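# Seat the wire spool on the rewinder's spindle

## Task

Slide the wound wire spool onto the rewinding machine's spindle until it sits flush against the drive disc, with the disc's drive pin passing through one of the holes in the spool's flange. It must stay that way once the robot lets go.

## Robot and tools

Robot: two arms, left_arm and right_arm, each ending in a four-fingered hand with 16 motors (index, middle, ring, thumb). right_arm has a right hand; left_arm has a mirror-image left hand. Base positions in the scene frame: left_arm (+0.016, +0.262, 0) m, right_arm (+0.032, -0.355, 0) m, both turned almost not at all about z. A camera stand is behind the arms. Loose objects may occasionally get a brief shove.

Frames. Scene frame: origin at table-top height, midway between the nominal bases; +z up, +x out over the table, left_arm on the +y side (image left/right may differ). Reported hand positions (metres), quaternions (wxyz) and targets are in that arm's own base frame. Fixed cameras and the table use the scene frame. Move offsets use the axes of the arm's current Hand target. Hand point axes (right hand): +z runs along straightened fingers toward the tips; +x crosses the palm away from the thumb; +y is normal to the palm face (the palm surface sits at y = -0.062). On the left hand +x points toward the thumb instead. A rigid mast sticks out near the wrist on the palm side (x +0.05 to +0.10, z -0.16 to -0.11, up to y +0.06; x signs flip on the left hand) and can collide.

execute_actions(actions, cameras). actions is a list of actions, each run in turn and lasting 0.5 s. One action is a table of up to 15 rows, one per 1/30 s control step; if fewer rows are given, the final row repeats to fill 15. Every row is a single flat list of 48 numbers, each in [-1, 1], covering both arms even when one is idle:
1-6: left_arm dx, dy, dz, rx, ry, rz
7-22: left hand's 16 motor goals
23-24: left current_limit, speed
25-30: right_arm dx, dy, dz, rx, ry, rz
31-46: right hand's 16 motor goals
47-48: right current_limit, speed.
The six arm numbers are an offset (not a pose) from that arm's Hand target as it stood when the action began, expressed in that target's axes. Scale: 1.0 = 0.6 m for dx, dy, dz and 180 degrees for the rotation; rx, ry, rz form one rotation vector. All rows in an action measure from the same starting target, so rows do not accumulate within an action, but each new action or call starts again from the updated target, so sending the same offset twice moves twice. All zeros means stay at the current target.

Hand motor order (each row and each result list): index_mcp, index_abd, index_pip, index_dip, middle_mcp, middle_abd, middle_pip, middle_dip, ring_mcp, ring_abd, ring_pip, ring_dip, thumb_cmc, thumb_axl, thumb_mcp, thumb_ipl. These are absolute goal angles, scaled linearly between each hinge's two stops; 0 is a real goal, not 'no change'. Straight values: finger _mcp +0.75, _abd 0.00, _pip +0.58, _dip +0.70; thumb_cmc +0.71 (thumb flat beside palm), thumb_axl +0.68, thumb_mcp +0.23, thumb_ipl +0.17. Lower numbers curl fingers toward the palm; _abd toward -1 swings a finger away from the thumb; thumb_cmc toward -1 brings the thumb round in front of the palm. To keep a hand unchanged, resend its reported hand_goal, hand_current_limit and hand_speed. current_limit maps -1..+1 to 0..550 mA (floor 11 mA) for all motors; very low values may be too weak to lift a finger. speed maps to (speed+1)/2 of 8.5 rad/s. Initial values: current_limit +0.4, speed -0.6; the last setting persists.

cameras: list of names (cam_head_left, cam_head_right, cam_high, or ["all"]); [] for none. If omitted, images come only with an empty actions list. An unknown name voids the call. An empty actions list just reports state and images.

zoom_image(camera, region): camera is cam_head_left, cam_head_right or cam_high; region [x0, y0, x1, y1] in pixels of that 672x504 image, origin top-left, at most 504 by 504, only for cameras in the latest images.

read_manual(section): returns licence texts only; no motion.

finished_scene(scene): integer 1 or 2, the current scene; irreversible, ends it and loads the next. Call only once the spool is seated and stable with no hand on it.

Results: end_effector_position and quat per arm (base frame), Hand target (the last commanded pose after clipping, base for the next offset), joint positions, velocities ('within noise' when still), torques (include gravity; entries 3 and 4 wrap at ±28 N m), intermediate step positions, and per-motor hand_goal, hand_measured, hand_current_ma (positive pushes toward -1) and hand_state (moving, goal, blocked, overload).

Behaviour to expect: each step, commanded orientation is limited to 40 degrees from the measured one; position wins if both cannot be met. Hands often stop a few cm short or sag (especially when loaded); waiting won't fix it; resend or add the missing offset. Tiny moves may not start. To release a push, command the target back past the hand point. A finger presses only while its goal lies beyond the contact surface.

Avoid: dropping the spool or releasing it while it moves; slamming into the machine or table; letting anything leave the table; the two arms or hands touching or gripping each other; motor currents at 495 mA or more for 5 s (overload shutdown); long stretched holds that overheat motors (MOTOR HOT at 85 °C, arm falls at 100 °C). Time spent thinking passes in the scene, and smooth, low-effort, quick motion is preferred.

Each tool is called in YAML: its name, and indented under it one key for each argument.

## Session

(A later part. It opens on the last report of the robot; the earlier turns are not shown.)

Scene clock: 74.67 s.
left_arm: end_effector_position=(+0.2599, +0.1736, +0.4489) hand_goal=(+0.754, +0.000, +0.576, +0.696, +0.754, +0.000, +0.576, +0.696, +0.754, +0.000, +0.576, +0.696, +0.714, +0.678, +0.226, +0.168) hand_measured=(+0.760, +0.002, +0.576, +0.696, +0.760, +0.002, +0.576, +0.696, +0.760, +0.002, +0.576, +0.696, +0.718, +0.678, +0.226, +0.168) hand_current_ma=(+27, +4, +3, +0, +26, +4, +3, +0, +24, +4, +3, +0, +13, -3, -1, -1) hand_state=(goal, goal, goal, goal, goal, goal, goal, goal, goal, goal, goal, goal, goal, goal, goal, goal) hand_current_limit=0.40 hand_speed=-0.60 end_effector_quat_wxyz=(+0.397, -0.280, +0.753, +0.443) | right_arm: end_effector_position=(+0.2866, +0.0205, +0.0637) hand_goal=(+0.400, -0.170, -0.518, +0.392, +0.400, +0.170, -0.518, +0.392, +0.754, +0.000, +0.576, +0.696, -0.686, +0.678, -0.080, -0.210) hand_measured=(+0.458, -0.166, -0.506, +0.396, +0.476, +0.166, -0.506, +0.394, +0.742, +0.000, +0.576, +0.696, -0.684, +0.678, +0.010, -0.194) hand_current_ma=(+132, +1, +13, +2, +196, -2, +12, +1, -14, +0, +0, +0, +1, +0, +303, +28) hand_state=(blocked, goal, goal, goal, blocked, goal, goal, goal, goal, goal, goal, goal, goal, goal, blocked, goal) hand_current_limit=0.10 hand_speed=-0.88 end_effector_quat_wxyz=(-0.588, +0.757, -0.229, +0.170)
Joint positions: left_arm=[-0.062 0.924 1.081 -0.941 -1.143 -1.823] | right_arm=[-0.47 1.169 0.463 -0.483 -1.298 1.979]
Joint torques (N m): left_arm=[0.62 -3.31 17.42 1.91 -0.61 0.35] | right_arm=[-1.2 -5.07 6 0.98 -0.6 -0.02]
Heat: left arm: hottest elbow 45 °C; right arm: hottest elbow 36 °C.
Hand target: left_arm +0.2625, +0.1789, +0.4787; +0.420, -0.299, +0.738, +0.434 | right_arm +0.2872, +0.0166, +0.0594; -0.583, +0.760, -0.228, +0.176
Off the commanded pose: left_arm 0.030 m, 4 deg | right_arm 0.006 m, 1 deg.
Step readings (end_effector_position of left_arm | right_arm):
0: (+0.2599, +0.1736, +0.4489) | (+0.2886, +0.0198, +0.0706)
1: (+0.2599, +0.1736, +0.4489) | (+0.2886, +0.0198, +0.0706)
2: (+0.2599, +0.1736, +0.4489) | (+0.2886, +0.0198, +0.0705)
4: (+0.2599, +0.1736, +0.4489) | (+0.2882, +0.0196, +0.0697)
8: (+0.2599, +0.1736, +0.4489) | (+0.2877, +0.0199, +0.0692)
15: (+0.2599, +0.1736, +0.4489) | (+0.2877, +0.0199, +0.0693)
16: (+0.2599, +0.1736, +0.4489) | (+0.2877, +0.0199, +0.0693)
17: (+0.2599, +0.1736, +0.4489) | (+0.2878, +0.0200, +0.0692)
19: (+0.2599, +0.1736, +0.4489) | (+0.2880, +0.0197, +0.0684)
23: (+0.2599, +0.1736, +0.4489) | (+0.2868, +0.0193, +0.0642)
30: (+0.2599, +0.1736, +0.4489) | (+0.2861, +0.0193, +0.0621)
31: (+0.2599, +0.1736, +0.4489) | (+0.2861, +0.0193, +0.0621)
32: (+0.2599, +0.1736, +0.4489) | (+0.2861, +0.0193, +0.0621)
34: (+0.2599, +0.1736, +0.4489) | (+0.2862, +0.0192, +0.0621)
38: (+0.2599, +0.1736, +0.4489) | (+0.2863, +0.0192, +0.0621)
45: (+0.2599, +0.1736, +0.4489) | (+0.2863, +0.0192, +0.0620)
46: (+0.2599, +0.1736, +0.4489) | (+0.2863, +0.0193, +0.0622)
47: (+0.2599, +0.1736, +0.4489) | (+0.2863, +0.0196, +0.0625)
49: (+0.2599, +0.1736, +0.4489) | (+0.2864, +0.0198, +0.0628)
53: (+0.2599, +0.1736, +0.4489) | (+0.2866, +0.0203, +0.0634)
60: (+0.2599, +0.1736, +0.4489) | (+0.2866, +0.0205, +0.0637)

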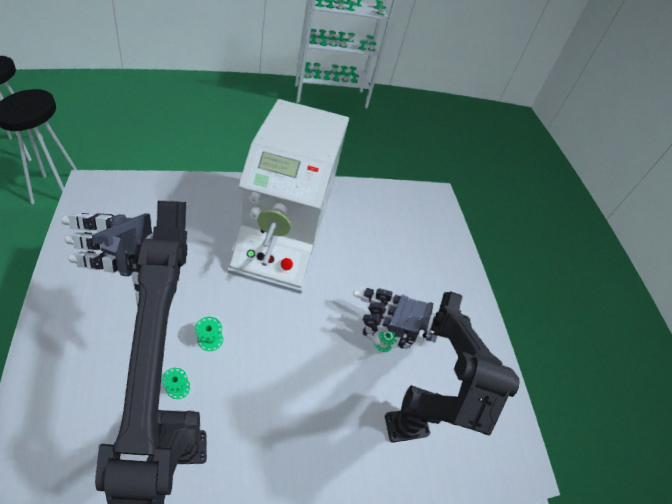

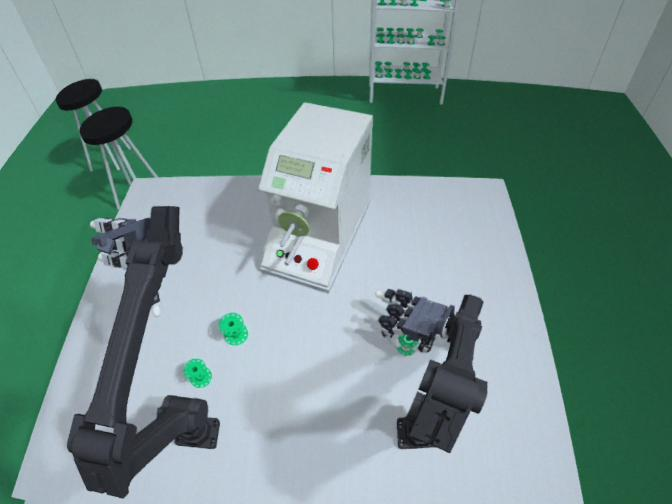

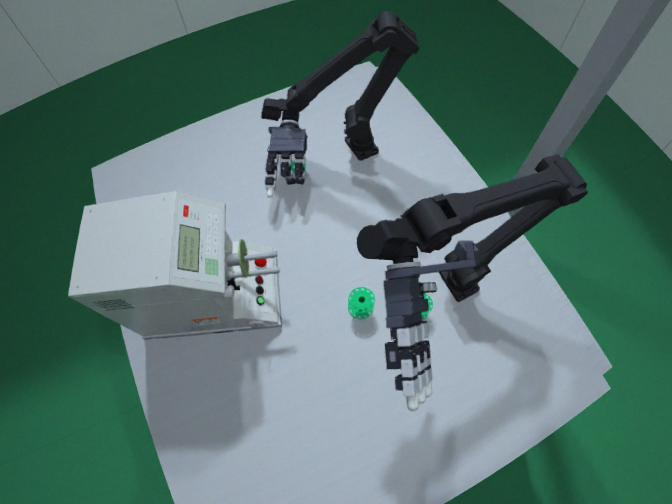

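execute_actions:
  actions:
    - [[0,0,0,0,0,0,0.754,0,0.576,0.696,0.754,0,0.576,0.696,0.754,0,0.576,0.696,0.714,0.678,0.226,0.168,0.4,-0.6,0,0,0,0,0,0,0.33,-0.17,-0.518,0.391,0.33,0.17,-0.518,0.391,0.754,0,0.576,0.696,-0.686,0.678,-0.18,-0.25,0.2,-0.88]]
    - [[0,0,0,0,0,0,0.754,0,0.576,0.696,0.754,0,0.576,0.696,0.754,0,0.576,0.696,0.714,0.678,0.226,0.168,0.4,-0.6,0,0,0,0,0,0,0.33,-0.17,-0.518,0.391,0.33,0.17,-0.518,0.391,0.754,0,0.576,0.696,-0.686,0.678,-0.18,-0.25,0.2,-0.88]]
    - [[0,0,0,0,0,0,0.754,0,0.576,0.696,0.754,0,0.576,0.696,0.754,0,0.576,0.696,0.714,0.678,0.226,0.168,0.4,-0.6,0,-0.0241,-0.0065,0,0,0,0.33,-0.17,-0.518,0.391,0.33,0.17,-0.518,0.391,0.754,0,0.576,0.696,-0.686,0.678,-0.18,-0.25,0.2,-0.88]]
    - [[0,0,0,0,0,0,0.754,0,0.576,0.696,0.754,0,0.576,0.696,0.754,0,0.576,0.696,0.714,0.678,0.226,0.168,0.4,-0.6,0,-0.0241,-0.0065,0,0,0,0.33,-0.17,-0.518,0.391,0.33,0.17,-0.518,0.391,0.754,0,0.576,0.696,-0.686,0.678,-0.18,-0.25,0.2,-0.88]]
  cameras: ["all"]

zoom_image:
  camera: "cam_head_left"
  region: [365, 305, 410, 350]

zoom_image:
  camera: "cam_head_right"
  region: [385, 305, 430, 350]

zoom_image:
  camera: "cam_high"
  region: [275, 140, 325, 190]

Scene clock: 78.50 s.
left_arm: end_effector_position=(+0.2599, +0.1736, +0.4489) hand_goal=(+0.754, +0.000, +0.576, +0.696, +0.754, +0.000, +0.576, +0.696, +0.754, +0.000, +0.576, +0.696, +0.714, +0.678, +0.226, +0.168) hand_measured=(+0.760, +0.002, +0.576, +0.696, +0.760, +0.002, +0.576, +0.696, +0.760, +0.002, +0.576, +0.696, +0.718, +0.678, +0.226, +0.168) hand_current_ma=(+27, +4, +3, +0, +26, +4, +3, +0, +24, +4, +3, +0, +13, -3, -1, -1) hand_state=(goal, goal, goal, goal, goal, goal, goal, goal, goal, goal, goal, goal, goal, goal, goal, goal) hand_current_limit=0.40 hand_speed=-0.60 end_effector_quat_wxyz=(+0.397, -0.280, +0.753, +0.443) | right_arm: end_effector_position=(+0.2716, +0.0261, +0.0726) hand_goal=(+0.330, -0.170, -0.518, +0.392, +0.330, +0.170, -0.518, +0.392, +0.754, +0.000, +0.576, +0.696, -0.686, +0.678, -0.180, -0.250) hand_measured=(+0.412, -0.162, -0.492, +0.398, +0.428, +0.162, -0.486, +0.402, +0.742, +0.000, +0.576, +0.696, -0.678, +0.680, +0.026, -0.194) hand_current_ma=(+225, +5, +37, +4, +289, -4, +51, +10, -14, +0, +0, +0, +8, +1, +330, +181) hand_state=(blocked, goal, blocked, goal, blocked, goal, blocked, goal, goal, goal, goal, goal, goal, goal, blocked, blocked) hand_current_limit=0.20 hand_speed=-0.88 end_effector_quat_wxyz=(-0.585, +0.758, -0.243, +0.153)
Joint positions: left_arm=[-0.062 0.924 1.081 -0.941 -1.143 -1.823] | right_arm=[-0.47 1.111 0.463 -0.589 -1.283 1.973]
Joint torques (N m): left_arm=[0.44 -3.55 17.43 1.94 -0.65 0.34] | right_arm=[-1.38 -7.53 9.44 0.21 -1.09 0.07]
Heat: left arm: hottest elbow 45 °C; right arm: hottest elbow 36 °C.
Hand target: left_arm +0.2625, +0.1789, +0.4787; +0.420, -0.299, +0.738, +0.434 | right_arm +0.2871, +0.0166, +0.0893; -0.583, +0.760, -0.228, +0.176
Off the commanded pose: left_arm 0.030 m, 4 deg | right_arm 0.025 m, 3 deg.
Step readings (end_effector_position of left_arm | right_arm):
0: (+0.2599, +0.1736, +0.4489) | (+0.2866, +0.0205, +0.0637)
1: (+0.2599, +0.1736, +0.4489) | (+0.2866, +0.0205, +0.0637)
2: (+0.2599, +0.1736, +0.4489) | (+0.2866, +0.0206, +0.0637)
4: (+0.2599, +0.1736, +0.4489) | (+0.2866, +0.0207, +0.0639)
8: (+0.2599, +0.1736, +0.4489) | (+0.2866, +0.0208, +0.0640)
15: (+0.2599, +0.1736, +0.4489) | (+0.2866, +0.0208, +0.0640)
16: (+0.2599, +0.1736, +0.4489) | (+0.2866, +0.0208, +0.0640)
17: (+0.2599, +0.1736, +0.4489) | (+0.2866, +0.0208, +0.0640)
19: (+0.2599, +0.1736, +0.4489) | (+0.2866, +0.0208, +0.0640)
23: (+0.2599, +0.1736, +0.4489) | (+0.2866, +0.0208, +0.0640)
30: (+0.2599, +0.1736, +0.4489) | (+0.2866, +0.0208, +0.0640)
31: (+0.2599, +0.1736, +0.4489) | (+0.2866, +0.0208, +0.0640)
32: (+0.2599, +0.1736, +0.4489) | (+0.2866, +0.0208, +0.0642)
34: (+0.2599, +0.1736, +0.4489) | (+0.2855, +0.0208, +0.0646)
38: (+0.2599, +0.1736, +0.4489) | (+0.2827, +0.0210, +0.0657)
45: (+0.2599, +0.1736, +0.4489) | (+0.2811, +0.0217, +0.0657)
46: (+0.2599, +0.1736, +0.4489) | (+0.2809, +0.0218, +0.0658)
47: (+0.2599, +0.1736, +0.4489) | (+0.2802, +0.0221, +0.0661)
49: (+0.2599, +0.1736, +0.4489) | (+0.2781, +0.0229, +0.0674)
53: (+0.2599, +0.1736, +0.4489) | (+0.2752, +0.0243, +0.0717)
60: (+0.2599, +0.1736, +0.4489) | (+0.2724, +0.0257, +0.0726)

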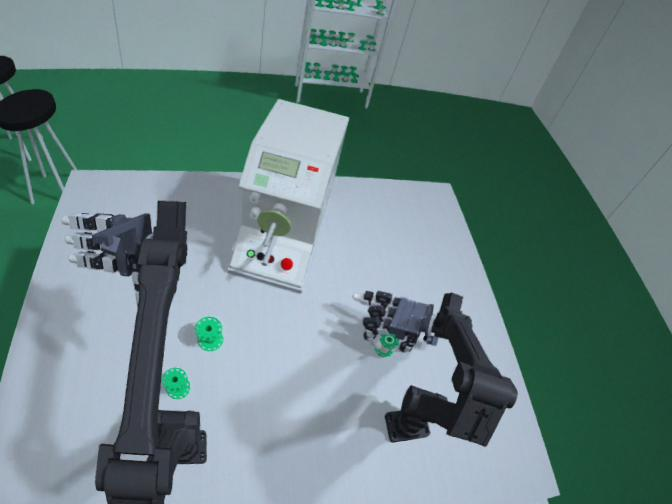

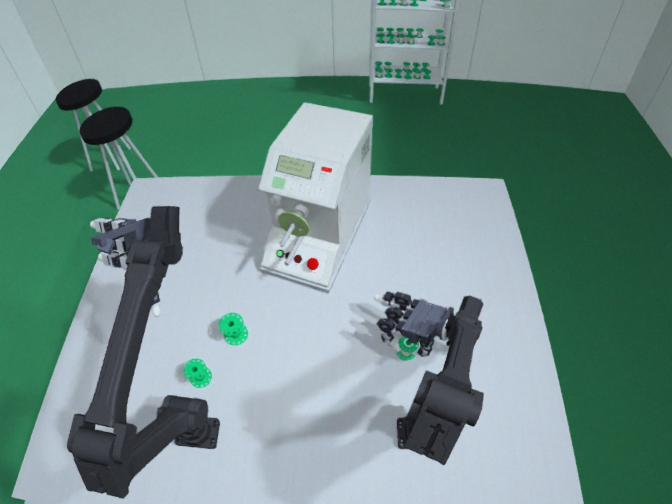

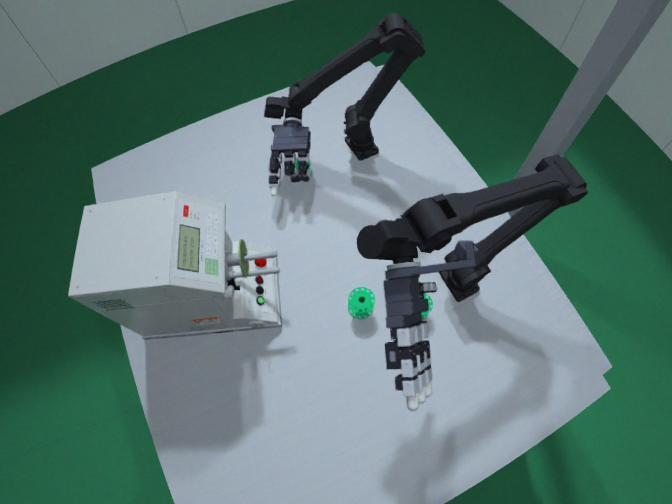

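Scaled by 11.200.

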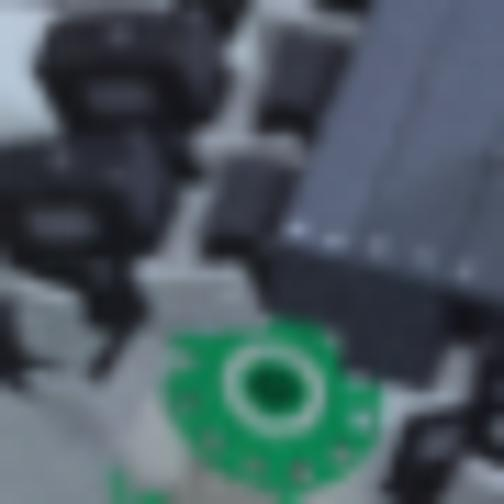

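Scaled by 11.200.

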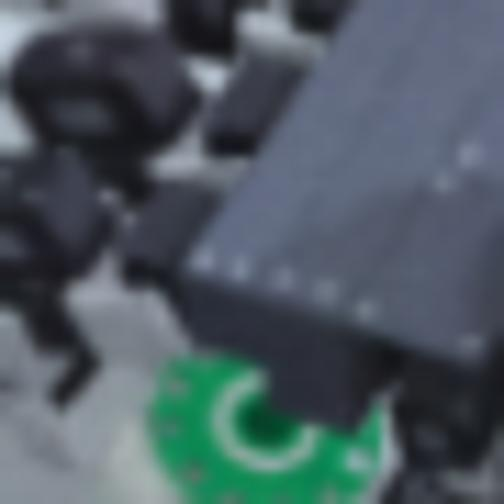

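Scaled by 10.080.

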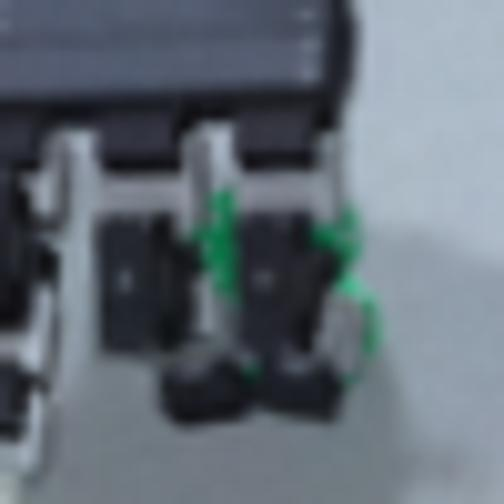

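execute_actions:
  actions:
    - [[0,0,0,0,0,0,0.754,0,0.576,0.696,0.754,0,0.576,0.696,0.754,0,0.576,0.696,0.714,0.678,0.226,0.168,0.4,-0.6,0,-0.0161,-0.0043,0,0,0,0.33,-0.17,-0.518,0.391,0.33,0.17,-0.518,0.391,0.754,0,0.576,0.696,-0.686,0.678,-0.18,-0.25,0.2,-0.88]]
    - [[0,0,0,0,0,0,0.754,0,0.576,0.696,0.754,0,0.576,0.696,0.754,0,0.576,0.696,0.714,0.678,0.226,0.168,0.4,-0.6,0,-0.0161,-0.0043,0,0,0,0.33,-0.17,-0.518,0.391,0.33,0.17,-0.518,0.391,0.754,0,0.576,0.696,-0.686,0.678,-0.18,-0.25,0.2,-0.88]]
    - [[0,0,0,0,0,0,0.754,0,0.576,0.696,0.754,0,0.576,0.696,0.754,0,0.576,0.696,0.714,0.678,0.226,0.168,0.4,-0.6,0,-0.0161,-0.0043,0,0,0,0.33,-0.17,-0.518,0.391,0.33,0.17,-0.518,0.391,0.754,0,0.576,0.696,-0.686,0.678,-0.18,-0.25,0.2,-0.88]]
  cameras: ["all"]

zoom_image:
  camera: "cam_head_left"
  region: [365, 305, 410, 350]

zoom_image:
  camera: "cam_high"
  region: [275, 140, 325, 190]

Scene clock: 81.47 s.
left_arm: end_effector_position=(+0.2599, +0.1736, +0.4489) hand_goal=(+0.754, +0.000, +0.576, +0.696, +0.754, +0.000, +0.576, +0.696, +0.754, +0.000, +0.576, +0.696, +0.714, +0.678, +0.226, +0.168) hand_measured=(+0.760, +0.002, +0.576, +0.696, +0.760, +0.002, +0.576, +0.696, +0.760, +0.002, +0.576, +0.696, +0.718, +0.678, +0.226, +0.168) hand_current_ma=(+27, +4, +3, +0, +26, +4, +3, +0, +24, +4, +3, +0, +13, -3, -1, -1) hand_state=(goal, goal, goal, goal, goal, goal, goal, goal, goal, goal, goal, goal, goal, goal, goal, goal) hand_current_limit=0.40 hand_speed=-0.60 end_effector_quat_wxyz=(+0.397, -0.280, +0.753, +0.443) | right_arm: end_effector_position=(+0.2641, +0.0299, +0.0938) hand_goal=(+0.330, -0.170, -0.518, +0.392, +0.330, +0.170, -0.518, +0.392, +0.754, +0.000, +0.576, +0.696, -0.686, +0.678, -0.180, -0.250) hand_measured=(+0.412, -0.162, -0.492, +0.398, +0.428, +0.162, -0.486, +0.402, +0.742, +0.000, +0.576, +0.696, -0.678, +0.680, +0.026, -0.194) hand_current_ma=(+224, +5, +37, +4, +289, -4, +51, +10, -14, +0, +0, +0, +8, +1, +330, +181) hand_state=(blocked, goal, blocked, goal, blocked, goal, blocked, goal, goal, goal, goal, goal, goal, goal, blocked, blocked) hand_current_limit=0.20 hand_speed=-0.88 end_effector_quat_wxyz=(-0.586, +0.757, -0.250, +0.145)
Joint positions: left_arm=[-0.062 0.924 1.081 -0.941 -1.143 -1.823] | right_arm=[-0.47 1.044 0.49 -0.704 -1.283 1.973]
Joint torques (N m): left_arm=[0.21 -3.55 17.42 1.81 -0.64 0.34] | right_arm=[-1.03 -6.36 11.66 0.24 -1.09 0.1]
Heat: left arm: hottest elbow 46 °C; right arm: hottest elbow 36 °C.
Hand target: left_arm +0.2625, +0.1789, +0.4787; +0.420, -0.299, +0.738, +0.434 | right_arm +0.2870, +0.0166, +0.1193; -0.583, +0.759, -0.228, +0.176
Off the commanded pose: left_arm 0.030 m, 4 deg | right_arm 0.037 m, 4 deg.
Step readings (end_effector_position of left_arm | right_arm):
0: (+0.2599, +0.1736, +0.4489) | (+0.2716, +0.0261, +0.0726)
1: (+0.2599, +0.1736, +0.4489) | (+0.2716, +0.0261, +0.0726)
2: (+0.2599, +0.1736, +0.4489) | (+0.2712, +0.0263, +0.0727)
4: (+0.2599, +0.1736, +0.4489) | (+0.2700, +0.0270, +0.0737)
8: (+0.2599, +0.1736, +0.4489) | (+0.2682, +0.0278, +0.0765)
15: (+0.2599, +0.1736, +0.4489) | (+0.2664, +0.0288, +0.0772)
16: (+0.2599, +0.1736, +0.4489) | (+0.2662, +0.0289, +0.0772)
17: (+0.2599, +0.1736, +0.4489) | (+0.2658, +0.0291, +0.0773)
19: (+0.2599, +0.1736, +0.4489) | (+0.2645, +0.0297, +0.0782)
23: (+0.2599, +0.1736, +0.4489) | (+0.2636, +0.0302, +0.0817)
30: (+0.2599, +0.1736, +0.4489) | (+0.2644, +0.0298, +0.0846)
31: (+0.2599, +0.1736, +0.4489) | (+0.2642, +0.0299, +0.0845)
32: (+0.2599, +0.1736, +0.4489) | (+0.2639, +0.0301, +0.0848)
34: (+0.2599, +0.1736, +0.4489) | (+0.2633, +0.0304, +0.0862)
38: (+0.2599, +0.1736, +0.4489) | (+0.2642, +0.0299, +0.0910)
45: (+0.2599, +0.1736, +0.4489) | (+0.2648, +0.0296, +0.0938)

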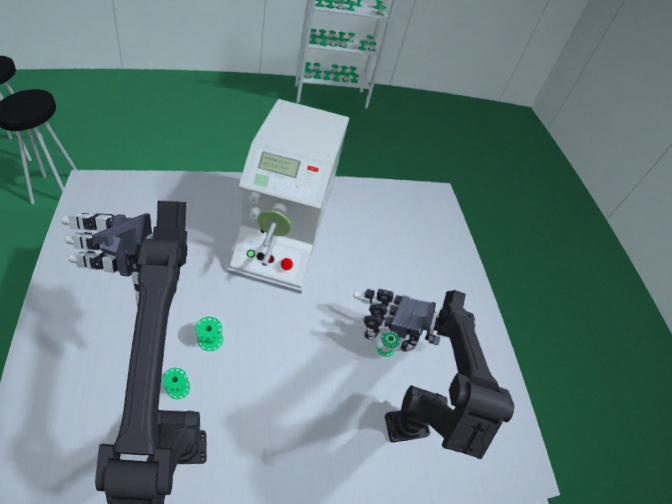

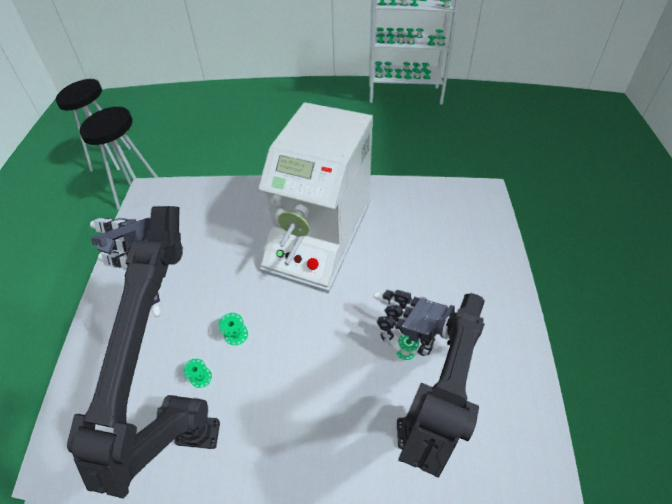

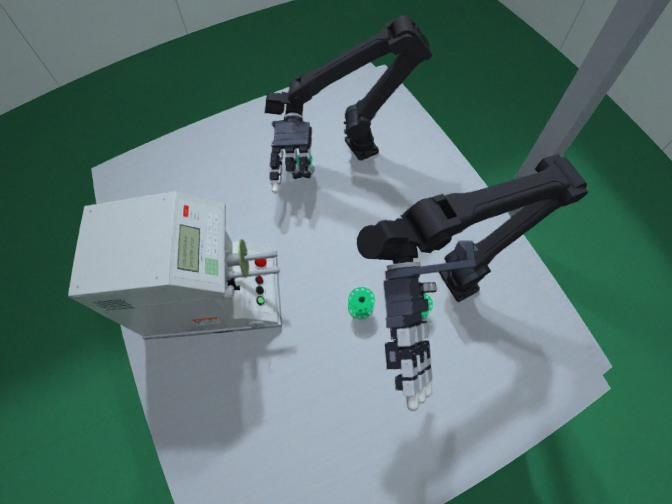

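Scaled by 11.200.

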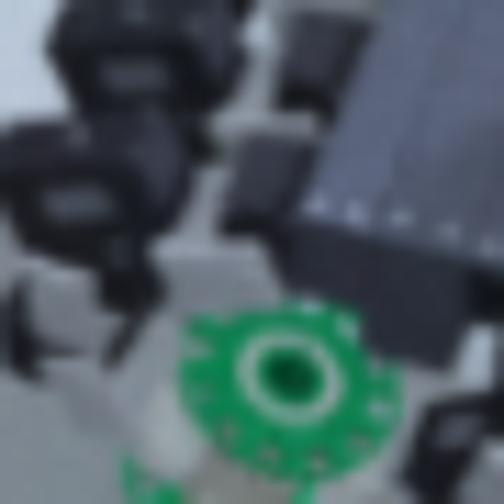

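Scaled by 10.080.

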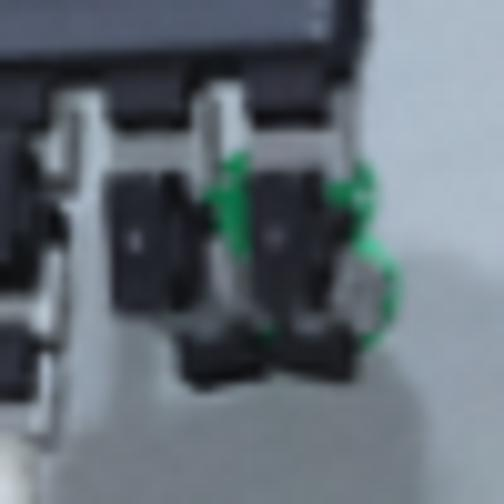

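execute_actions:
  actions:
    - [[0,0,0,0,0,0,0.754,0,0.576,0.696,0.754,0,0.576,0.696,0.754,0,0.576,0.696,0.714,0.678,0.226,0.168,0.4,-0.6,0,-0.0643,-0.0171,0,0,0,0.33,-0.17,-0.518,0.391,0.33,0.17,-0.518,0.391,0.754,0,0.576,0.696,-0.686,0.678,-0.18,-0.25,0.2,-0.88]]
    - [[0,0,0,0,0,0,0.754,0,0.576,0.696,0.754,0,0.576,0.696,0.754,0,0.576,0.696,0.714,0.678,0.226,0.168,0.4,-0.6,0,-0.0643,-0.0171,0,0,0,0.33,-0.17,-0.518,0.391,0.33,0.17,-0.518,0.391,0.754,0,0.576,0.696,-0.686,0.678,-0.18,-0.25,0.2,-0.88]]
    - [[0,0,0,0,0,0,0.754,0,0.576,0.696,0.754,0,0.576,0.696,0.754,0,0.576,0.696,0.714,0.678,0.226,0.168,0.4,-0.6,-0.0268,-0.0383,0.064,0,0,-0.0556,0.33,-0.17,-0.518,0.391,0.33,0.17,-0.518,0.391,0.754,0,0.576,0.696,-0.686,0.678,-0.18,-0.25,0.2,-0.88]]
    - [[0,0,0,0,0,0,0.754,0,0.576,0.696,0.754,0,0.576,0.696,0.754,0,0.576,0.696,0.714,0.678,0.226,0.168,0.4,-0.6,-0.0198,-0.0425,0.064,0,0,-0.0556,0.33,-0.17,-0.518,0.391,0.33,0.17,-0.518,0.391,0.754,0,0.576,0.696,-0.686,0.678,-0.18,-0.25,0.2,-0.88]]
  cameras: ["all"]

zoom_image:
  camera: "cam_head_left"
  region: [330, 260, 430, 360]

zoom_image:
  camera: "cam_high"
  region: [235, 120, 325, 210]

Scene clock: 87.23 s.
left_arm: end_effector_position=(+0.2599, +0.1736, +0.4489) hand_goal=(+0.754, +0.000, +0.576, +0.696, +0.754, +0.000, +0.576, +0.696, +0.754, +0.000, +0.576, +0.696, +0.714, +0.678, +0.226, +0.168) hand_measured=(+0.760, +0.002, +0.576, +0.696, +0.760, +0.002, +0.576, +0.696, +0.760, +0.002, +0.576, +0.696, +0.718, +0.678, +0.226, +0.168) hand_current_ma=(+27, +4, +3, +0, +26, +4, +3, +0, +24, +4, +3, +0, +13, -3, -1, -1) hand_state=(goal, goal, goal, goal, goal, goal, goal, goal, goal, goal, goal, goal, goal, goal, goal, goal) hand_current_limit=0.40 hand_speed=-0.60 end_effector_quat_wxyz=(+0.397, -0.280, +0.753, +0.443) | right_arm: end_effector_position=(+0.2936, +0.1031, +0.1988) hand_goal=(+0.330, -0.170, -0.518, +0.392, +0.330, +0.170, -0.518, +0.392, +0.754, +0.000, +0.576, +0.696, -0.686, +0.678, -0.180, -0.250) hand_measured=(+0.408, -0.162, -0.490, +0.400, +0.420, +0.162, -0.484, +0.404, +0.742, +0.000, +0.576, +0.696, -0.670, +0.680, +0.030, -0.194) hand_current_ma=(+204, +5, +42, +6, +254, -5, +57, +11, -14, +0, +0, +0, +17, +2, +330, +181) hand_state=(blocked, goal, blocked, goal, blocked, goal, blocked, goal, goal, goal, goal, goal, goal, goal, blocked, blocked) hand_current_limit=0.20 hand_speed=-0.88 end_effector_quat_wxyz=(-0.542, +0.813, -0.039, +0.208)
Joint positions: left_arm=[-0.062 0.924 1.081 -0.941 -1.143 -1.823] | right_arm=[-0.079 0.8 0.649 -0.658 -1.104 2.071]
Joint torques (N m): left_arm=[0.67 -3.49 17.43 1.89 -0.61 0.37] | right_arm=[0.21 -4.42 11.69 1.85 -0.69 0.21]
Heat: left arm: hottest elbow 47 °C; right arm: hottest elbow 37 °C.
Hand target: left_arm +0.2625, +0.1789, +0.4787; +0.420, -0.299, +0.738, +0.434 | right_arm +0.3077, +0.1063, +0.2237; -0.544, +0.788, -0.093, +0.275
Off the commanded pose: left_arm 0.030 m, 4 deg | right_arm 0.029 m, 10 deg.
joint sent to its limit (right arm) — joint 6 (wrist roll), upper limit. The joint targets are off in orientation, not in position.
Step readings (end_effector_position of left_arm | right_arm):
0: (+0.2599, +0.1736, +0.4489) | (+0.2641, +0.0299, +0.0938)
1: (+0.2599, +0.1736, +0.4489) | (+0.2642, +0.0299, +0.0941)
2: (+0.2599, +0.1736, +0.4489) | (+0.2637, +0.0299, +0.0949)
4: (+0.2599, +0.1736, +0.4489) | (+0.2632, +0.0300, +0.1006)
8: (+0.2599, +0.1736, +0.4489) | (+0.2676, +0.0278, +0.1200)
15: (+0.2599, +0.1736, +0.4489) | (+0.2698, +0.0268, +0.1329)
16: (+0.2599, +0.1736, +0.4489) | (+0.2688, +0.0273, +0.1329)
17: (+0.2599, +0.1736, +0.4489) | (+0.2678, +0.0278, +0.1335)
19: (+0.2599, +0.1736, +0.4489) | (+0.2662, +0.0286, +0.1381)
23: (+0.2599, +0.1736, +0.4489) | (+0.2691, +0.0271, +0.1560)
30: (+0.2599, +0.1736, +0.4489) | (+0.2710, +0.0263, +0.1707)
31: (+0.2599, +0.1736, +0.4489) | (+0.2705, +0.0266, +0.1707)
32: (+0.2599, +0.1736, +0.4489) | (+0.2713, +0.0278, +0.1712)
34: (+0.2599, +0.1736, +0.4489) | (+0.2769, +0.0320, +0.1753)
38: (+0.2599, +0.1736, +0.4489) | (+0.2815, +0.0532, +0.1922)
45: (+0.2599, +0.1736, +0.4489) | (+0.2843, +0.0609, +0.1926)
46: (+0.2599, +0.1736, +0.4489) | (+0.2848, +0.0608, +0.1922)
47: (+0.2599, +0.1736, +0.4489) | (+0.2860, +0.0619, +0.1917)
49: (+0.2599, +0.1736, +0.4489) | (+0.2904, +0.0685, +0.1922)
53: (+0.2599, +0.1736, +0.4489) | (+0.2896, +0.0955, +0.1994)
60: (+0.2599, +0.1736, +0.4489) | (+0.2924, +0.1030, +0.1989)

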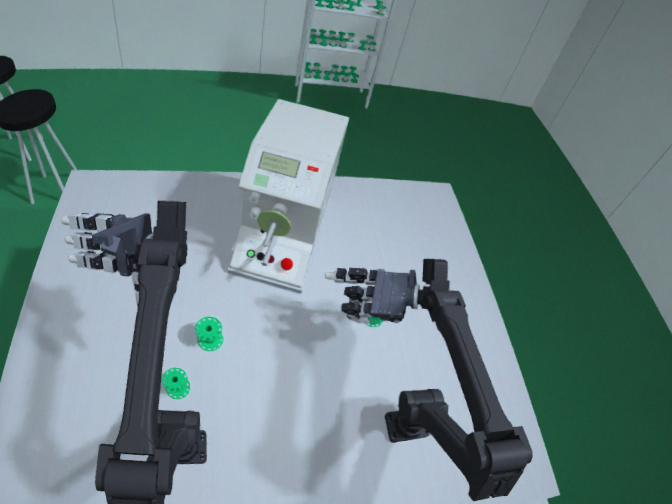

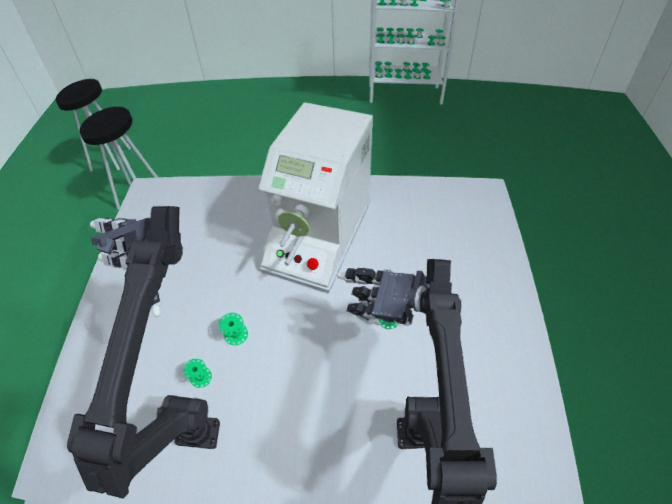

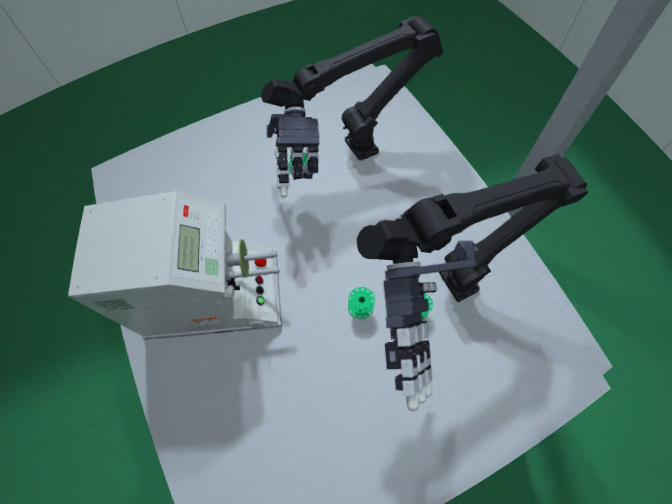

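Scaled by 5.040.

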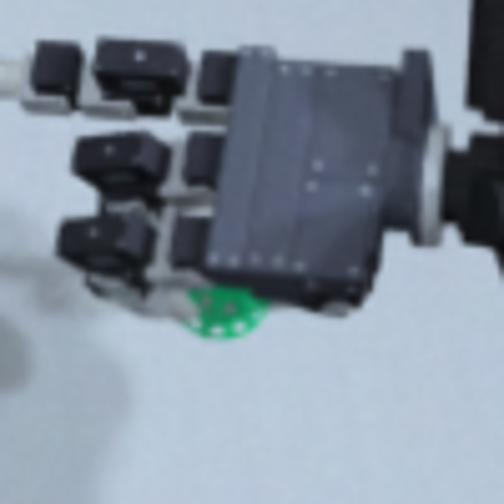

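Scaled by 5.600.

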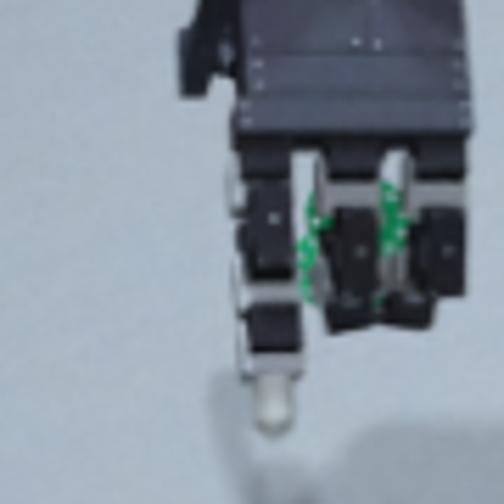

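execute_actions:
  actions:
    - [[0,0,0,0,0,0,0.754,0,0.576,0.696,0.754,0,0.576,0.696,0.754,0,0.576,0.696,0.714,0.678,0.226,0.168,0.4,-0.6,-0.012,-0.0452,0.064,0,0,-0.1111,0.33,-0.17,-0.518,0.391,0.33,0.17,-0.518,0.391,0.754,0,0.576,0.696,-0.686,0.678,-0.18,-0.25,0.2,-0.88]]
    - [[0,0,0,0,0,0,0.754,0,0.576,0.696,0.754,0,0.576,0.696,0.754,0,0.576,0.696,0.714,0.678,0.226,0.168,0.4,-0.6,0.0042,-0.0465,0.064,0,0,-0.0833,0.33,-0.17,-0.518,0.391,0.33,0.17,-0.518,0.391,0.754,0,0.576,0.696,-0.686,0.678,-0.18,-0.25,0.2,-0.88]]
    - [[0,0,0,0,0,0,0.754,0,0.576,0.696,0.754,0,0.576,0.696,0.754,0,0.576,0.696,0.714,0.678,0.226,0.168,0.4,-0.6,0.016,-0.044,0.064,0,0,-0.0556,0.33,-0.17,-0.518,0.391,0.33,0.17,-0.518,0.391,0.754,0,0.576,0.696,-0.686,0.678,-0.18,-0.25,0.2,-0.88]]
    - [[0,0,0,0,0,0,0.754,0,0.576,0.696,0.754,0,0.576,0.696,0.754,0,0.576,0.696,0.714,0.678,0.226,0.168,0.4,-0.6,0.0233,-0.0405,0.064,0,0,-0.0556,0.33,-0.17,-0.518,0.391,0.33,0.17,-0.518,0.391,0.754,0,0.576,0.696,-0.686,0.678,-0.18,-0.25,0.2,-0.88]]
  cameras: ["all"]

Scene clock: 94.20 s.
left_arm: end_effector_position=(+0.2599, +0.1736, +0.4489) hand_goal=(+0.754, +0.000, +0.576, +0.696, +0.754, +0.000, +0.576, +0.696, +0.754, +0.000, +0.576, +0.696, +0.714, +0.678, +0.226, +0.168) hand_measured=(+0.760, +0.002, +0.576, +0.696, +0.760, +0.002, +0.576, +0.696, +0.760, +0.002, +0.576, +0.696, +0.718, +0.678, +0.226, +0.168) hand_current_ma=(+27, +4, +3, +0, +26, +4, +3, +0, +24, +4, +3, +0, +13, -3, -1, -1) hand_state=(goal, goal, goal, goal, goal, goal, goal, goal, goal, goal, goal, goal, goal, goal, goal, goal) hand_current_limit=0.40 hand_speed=-0.60 end_effector_quat_wxyz=(+0.397, -0.280, +0.753, +0.443) | right_arm: end_effector_position=(+0.3259, +0.2683, +0.2149) hand_goal=(+0.330, -0.170, -0.518, +0.392, +0.330, +0.170, -0.518, +0.392, +0.754, +0.000, +0.576, +0.696, -0.686, +0.678, -0.180, -0.250) hand_measured=(+0.408, -0.162, -0.490, +0.400, +0.414, +0.162, -0.480, +0.404, +0.746, +0.002, +0.574, +0.696, -0.652, +0.684, +0.030, -0.194) hand_current_ma=(+204, +6, +42, +6, +226, -5, +63, +11, -8, +0, +0, +0, +55, +7, +330, +181) hand_state=(blocked, goal, blocked, goal, blocked, goal, blocked, goal, goal, goal, goal, goal, blocked, goal, blocked, blocked) hand_current_limit=0.20 hand_speed=-0.88 end_effector_quat_wxyz=(-0.346, +0.779, +0.274, +0.446)
Joint positions: left_arm=[-0.062 0.924 1.081 -0.941 -1.143 -1.823] | right_arm=[0.79 0.872 0.569 -0.076 -0.192 1.816]
Joint torques (N m): left_arm=[0.5 -3.49 17.46 1.98 -0.62 0.36] | right_arm=[-1.2 -5.6 14.68 3.03 0.07 -0.53]
Heat: left arm: hottest elbow 48 °C; right arm: hottest elbow 38 °C.
Hand target: left_arm +0.2625, +0.1789, +0.4787; +0.420, -0.299, +0.738, +0.434 | right_arm +0.3489, +0.2854, +0.2729; -0.355, +0.741, +0.282, +0.495
Off the commanded pose: left_arm 0.030 m, 4 deg | right_arm 0.065 m, 7 deg.
Step readings (end_effector_position of left_arm | right_arm):
0: (+0.2599, +0.1736, +0.4489) | (+0.2937, +0.1032, +0.1988)
1: (+0.2599, +0.1736, +0.4489) | (+0.2940, +0.1030, +0.1988)
2: (+0.2599, +0.1736, +0.4489) | (+0.2979, +0.1023, +0.1992)
4: (+0.2599, +0.1736, +0.4489) | (+0.3065, +0.1076, +0.2041)
8: (+0.2599, +0.1736, +0.4489) | (+0.3088, +0.1368, +0.2297)
15: (+0.2599, +0.1736, +0.4489) | (+0.3134, +0.1469, +0.2316)
16: (+0.2599, +0.1736, +0.4489) | (+0.3138, +0.1463, +0.2293)
17: (+0.2599, +0.1736, +0.4489) | (+0.3163, +0.1460, +0.2273)
19: (+0.2599, +0.1736, +0.4489) | (+0.3214, +0.1508, +0.2259)
23: (+0.2599, +0.1736, +0.4489) | (+0.3166, +0.1821, +0.2301)
30: (+0.2599, +0.1736, +0.4489) | (+0.3196, +0.1927, +0.2376)
31: (+0.2599, +0.1736, +0.4489) | (+0.3207, +0.1921, +0.2378)
32: (+0.2599, +0.1736, +0.4489) | (+0.3226, +0.1928, +0.2381)
34: (+0.2599, +0.1736, +0.4489) | (+0.3267, +0.1972, +0.2383)
38: (+0.2599, +0.1736, +0.4489) | (+0.3216, +0.2249, +0.2322)
45: (+0.2599, +0.1736, +0.4489) | (+0.3234, +0.2339, +0.2262)
46: (+0.2599, +0.1736, +0.4489) | (+0.3242, +0.2333, +0.2266)
47: (+0.2599, +0.1736, +0.4489) | (+0.3257, +0.2335, +0.2276)
49: (+0.2599, +0.1736, +0.4489) | (+0.3290, +0.2369, +0.2283)
53: (+0.2599, +0.1736, +0.4489) | (+0.3243, +0.2595, +0.2194)
60: (+0.2599, +0.1736, +0.4489) | (+0.3244, +0.2679, +0.2126)

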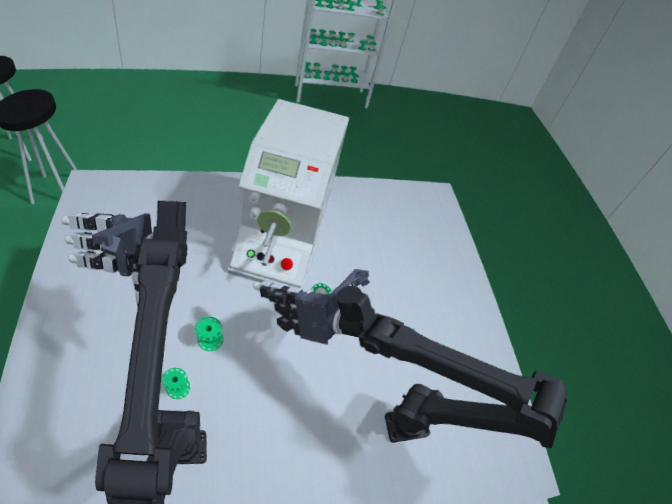

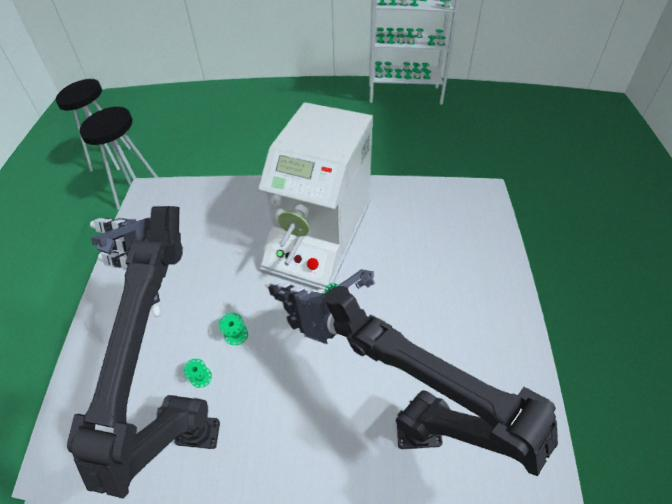

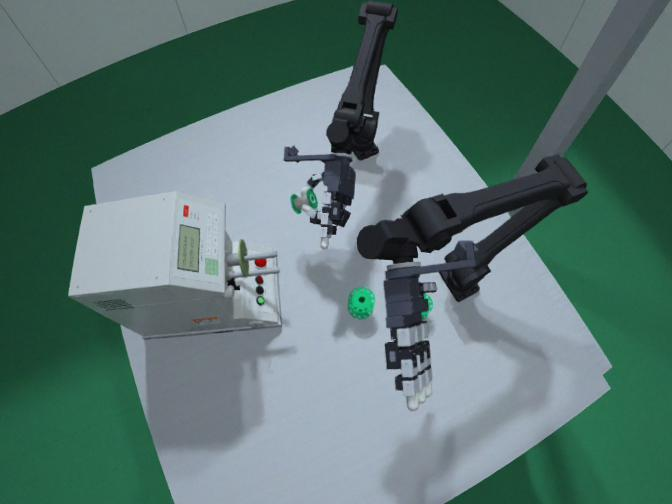

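execute_actions:
  actions:
    - [[0,0,0,0,0,0,0.754,0,0.576,0.696,0.754,0,0.576,0.696,0.754,0,0.576,0.696,0.714,0.678,0.226,0.168,0.4,-0.6,0.0467,-0.0123,-0.0129,-0.0018,0.0282,-0.0266,0.33,-0.17,-0.518,0.391,0.33,0.17,-0.518,0.391,0.754,0,0.576,0.696,-0.686,0.678,-0.18,-0.25,0.2,-0.88]]
    - [[0,0,0,0,0,0,0.754,0,0.576,0.696,0.754,0,0.576,0.696,0.754,0,0.576,0.696,0.714,0.678,0.226,0.168,0.4,-0.6,0.0467,-0.0123,-0.0129,-0.0018,0.0282,-0.0266,0.33,-0.17,-0.518,0.391,0.33,0.17,-0.518,0.391,0.754,0,0.576,0.696,-0.686,0.678,-0.18,-0.25,0.2,-0.88]]
    - [[0,0,0,0,0,0,0.754,0,0.576,0.696,0.754,0,0.576,0.696,0.754,0,0.576,0.696,0.714,0.678,0.226,0.168,0.4,-0.6,0.0467,-0.0123,-0.0129,-0.0018,0.0282,-0.0266,0.33,-0.17,-0.518,0.391,0.33,0.17,-0.518,0.391,0.754,0,0.576,0.696,-0.686,0.678,-0.18,-0.25,0.2,-0.88]]
    - [[0,0,0,0,0,0,0.754,0,0.576,0.696,0.754,0,0.576,0.696,0.754,0,0.576,0.696,0.714,0.678,0.226,0.168,0.4,-0.6,0.03,0,0,0,0,0,0.33,-0.17,-0.518,0.391,0.33,0.17,-0.518,0.391,0.754,0,0.576,0.696,-0.686,0.678,-0.18,-0.25,0.2,-0.88]]
  cameras: ["all"]

Scene clock: 98.47 s.
left_arm: end_effector_position=(+0.2599, +0.1736, +0.4489) hand_goal=(+0.754, +0.000, +0.576, +0.696, +0.754, +0.000, +0.576, +0.696, +0.754, +0.000, +0.576, +0.696, +0.714, +0.678, +0.226, +0.168) hand_measured=(+0.760, +0.002, +0.576, +0.696, +0.760, +0.002, +0.576, +0.696, +0.760, +0.002, +0.576, +0.696, +0.718, +0.678, +0.226, +0.168) hand_current_ma=(+27, +4, +3, +0, +26, +4, +3, +0, +24, +4, +3, +0, +13, -3, -1, -1) hand_state=(goal, goal, goal, goal, goal, goal, goal, goal, goal, goal, goal, goal, goal, goal, goal, goal) hand_current_limit=0.40 hand_speed=-0.60 end_effector_quat_wxyz=(+0.397, -0.280, +0.753, +0.443) | right_arm: end_effector_position=(+0.3314, +0.2735, +0.3095) hand_goal=(+0.330, -0.170, -0.518, +0.392, +0.330, +0.170, -0.518, +0.392, +0.754, +0.000, +0.576, +0.696, -0.686, +0.678, -0.180, -0.250) hand_measured=(+0.408, -0.160, -0.490, +0.398, +0.414, +0.162, -0.480, +0.404, +0.750, +0.002, +0.574, +0.696, -0.650, +0.686, +0.030, -0.194) hand_current_ma=(+204, +6, +42, +5, +226, -5, +63, +11, -3, +1, +0, +0, +63, +8, +330, +181) hand_state=(blocked, goal, blocked, goal, blocked, goal, blocked, goal, goal, goal, goal, goal, blocked, goal, blocked, blocked) hand_current_limit=0.20 hand_speed=-0.88 end_effector_quat_wxyz=(-0.313, +0.675, +0.317, +0.588)
Joint positions: left_arm=[-0.062 0.924 1.081 -0.941 -1.143 -1.823] | right_arm=[0.859 0.785 0.569 0.102 -0.068 1.612]
Joint torques (N m): left_arm=[0.73 -3.72 17.52 1.87 -0.63 0.36] | right_arm=[-0.62 -6.95 15.84 2.1 -0.02 -0.55]
Heat: left arm: hottest elbow 48 °C; right arm: hottest elbow 38 °C.
Hand target: left_arm +0.2625, +0.1789, +0.4787; +0.420, -0.299, +0.738, +0.434 | right_arm +0.3385, +0.2833, +0.3797; -0.319, +0.632, +0.318, +0.631
Off the commanded pose: left_arm 0.030 m, 4 deg | right_arm 0.071 m, 7 deg.
Step readings (end_effector_position of left_arm | right_arm):
0: (+0.2599, +0.1736, +0.4489) | (+0.3259, +0.2683, +0.2149)
1: (+0.2599, +0.1736, +0.4489) | (+0.3261, +0.2681, +0.2150)
2: (+0.2599, +0.1736, +0.4489) | (+0.3274, +0.2673, +0.2163)
4: (+0.2599, +0.1736, +0.4489) | (+0.3302, +0.2666, +0.2212)
8: (+0.2599, +0.1736, +0.4489) | (+0.3328, +0.2671, +0.2360)
15: (+0.2599, +0.1736, +0.4489) | (+0.3338, +0.2685, +0.2442)
16: (+0.2599, +0.1736, +0.4489) | (+0.3340, +0.2686, +0.2446)
17: (+0.2599, +0.1736, +0.4489) | (+0.3347, +0.2683, +0.2460)
19: (+0.2599, +0.1736, +0.4489) | (+0.3362, +0.2684, +0.2521)
23: (+0.2599, +0.1736, +0.4489) | (+0.3347, +0.2715, +0.2690)
30: (+0.2599, +0.1736, +0.4489) | (+0.3349, +0.2725, +0.2781)
31: (+0.2599, +0.1736, +0.4489) | (+0.3349, +0.2725, +0.2784)
32: (+0.2599, +0.1736, +0.4489) | (+0.3355, +0.2722, +0.2800)
34: (+0.2599, +0.1736, +0.4489) | (+0.3361, +0.2723, +0.2862)
38: (+0.2599, +0.1736, +0.4489) | (+0.3338, +0.2744, +0.3034)
45: (+0.2599, +0.1736, +0.4489) | (+0.3328, +0.2755, +0.3128)
46: (+0.2599, +0.1736, +0.4489) | (+0.3329, +0.2754, +0.3130)
47: (+0.2599, +0.1736, +0.4489) | (+0.3329, +0.2754, +0.3131)
49: (+0.2599, +0.1736, +0.4489) | (+0.3328, +0.2753, +0.3126)
53: (+0.2599, +0.1736, +0.4489) | (+0.3323, +0.2746, +0.3098)
60: (+0.2599, +0.1736, +0.4489) | (+0.3316, +0.2738, +0.3091)

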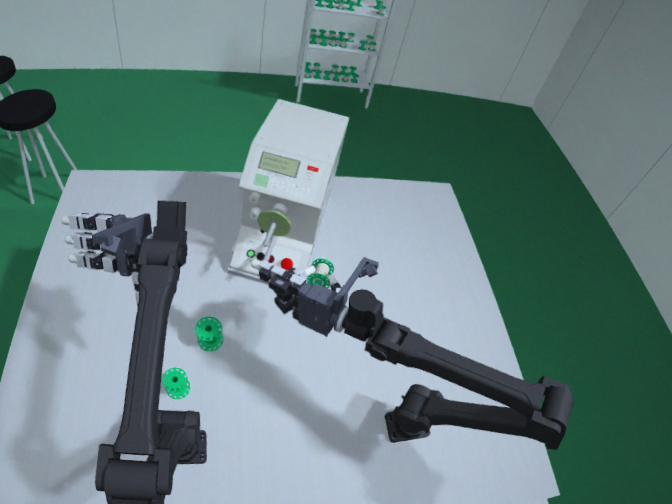

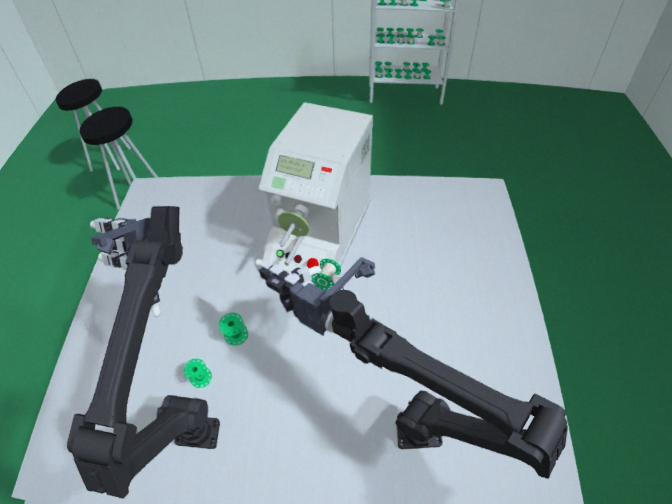

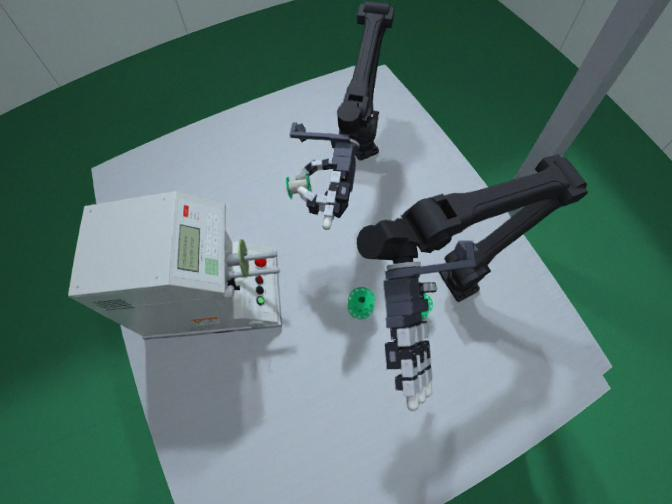

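Let me look closely at the grip.

zoom_image:
  camera: "cam_high"
  region: [270, 140, 370, 240]

zoom_image:
  camera: "cam_head_left"
  region: [250, 240, 350, 340]

zoom_image:
  camera: "cam_head_right"
  region: [250, 240, 350, 340]

Scaled by 5.040.

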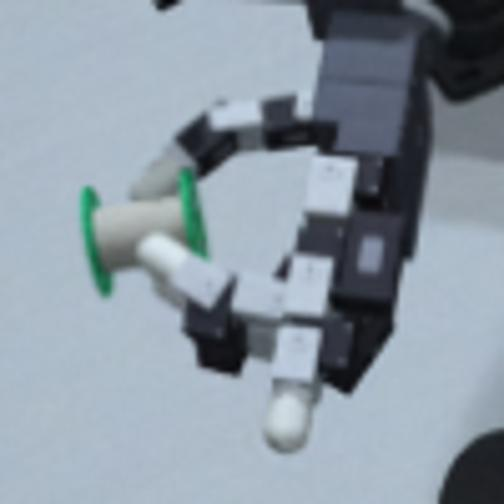

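Scaled by 5.040.

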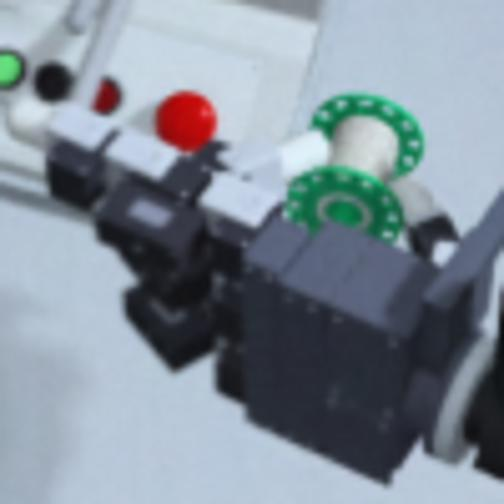

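Scaled by 5.040.

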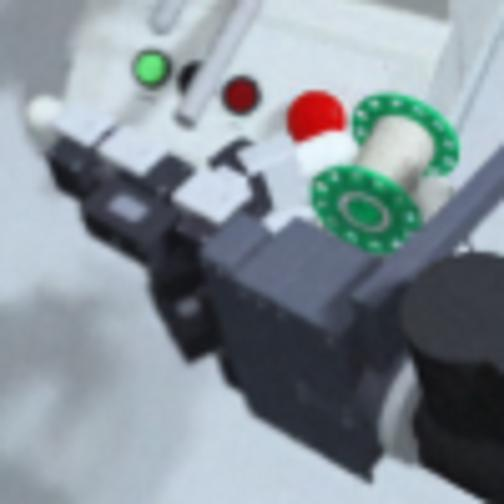

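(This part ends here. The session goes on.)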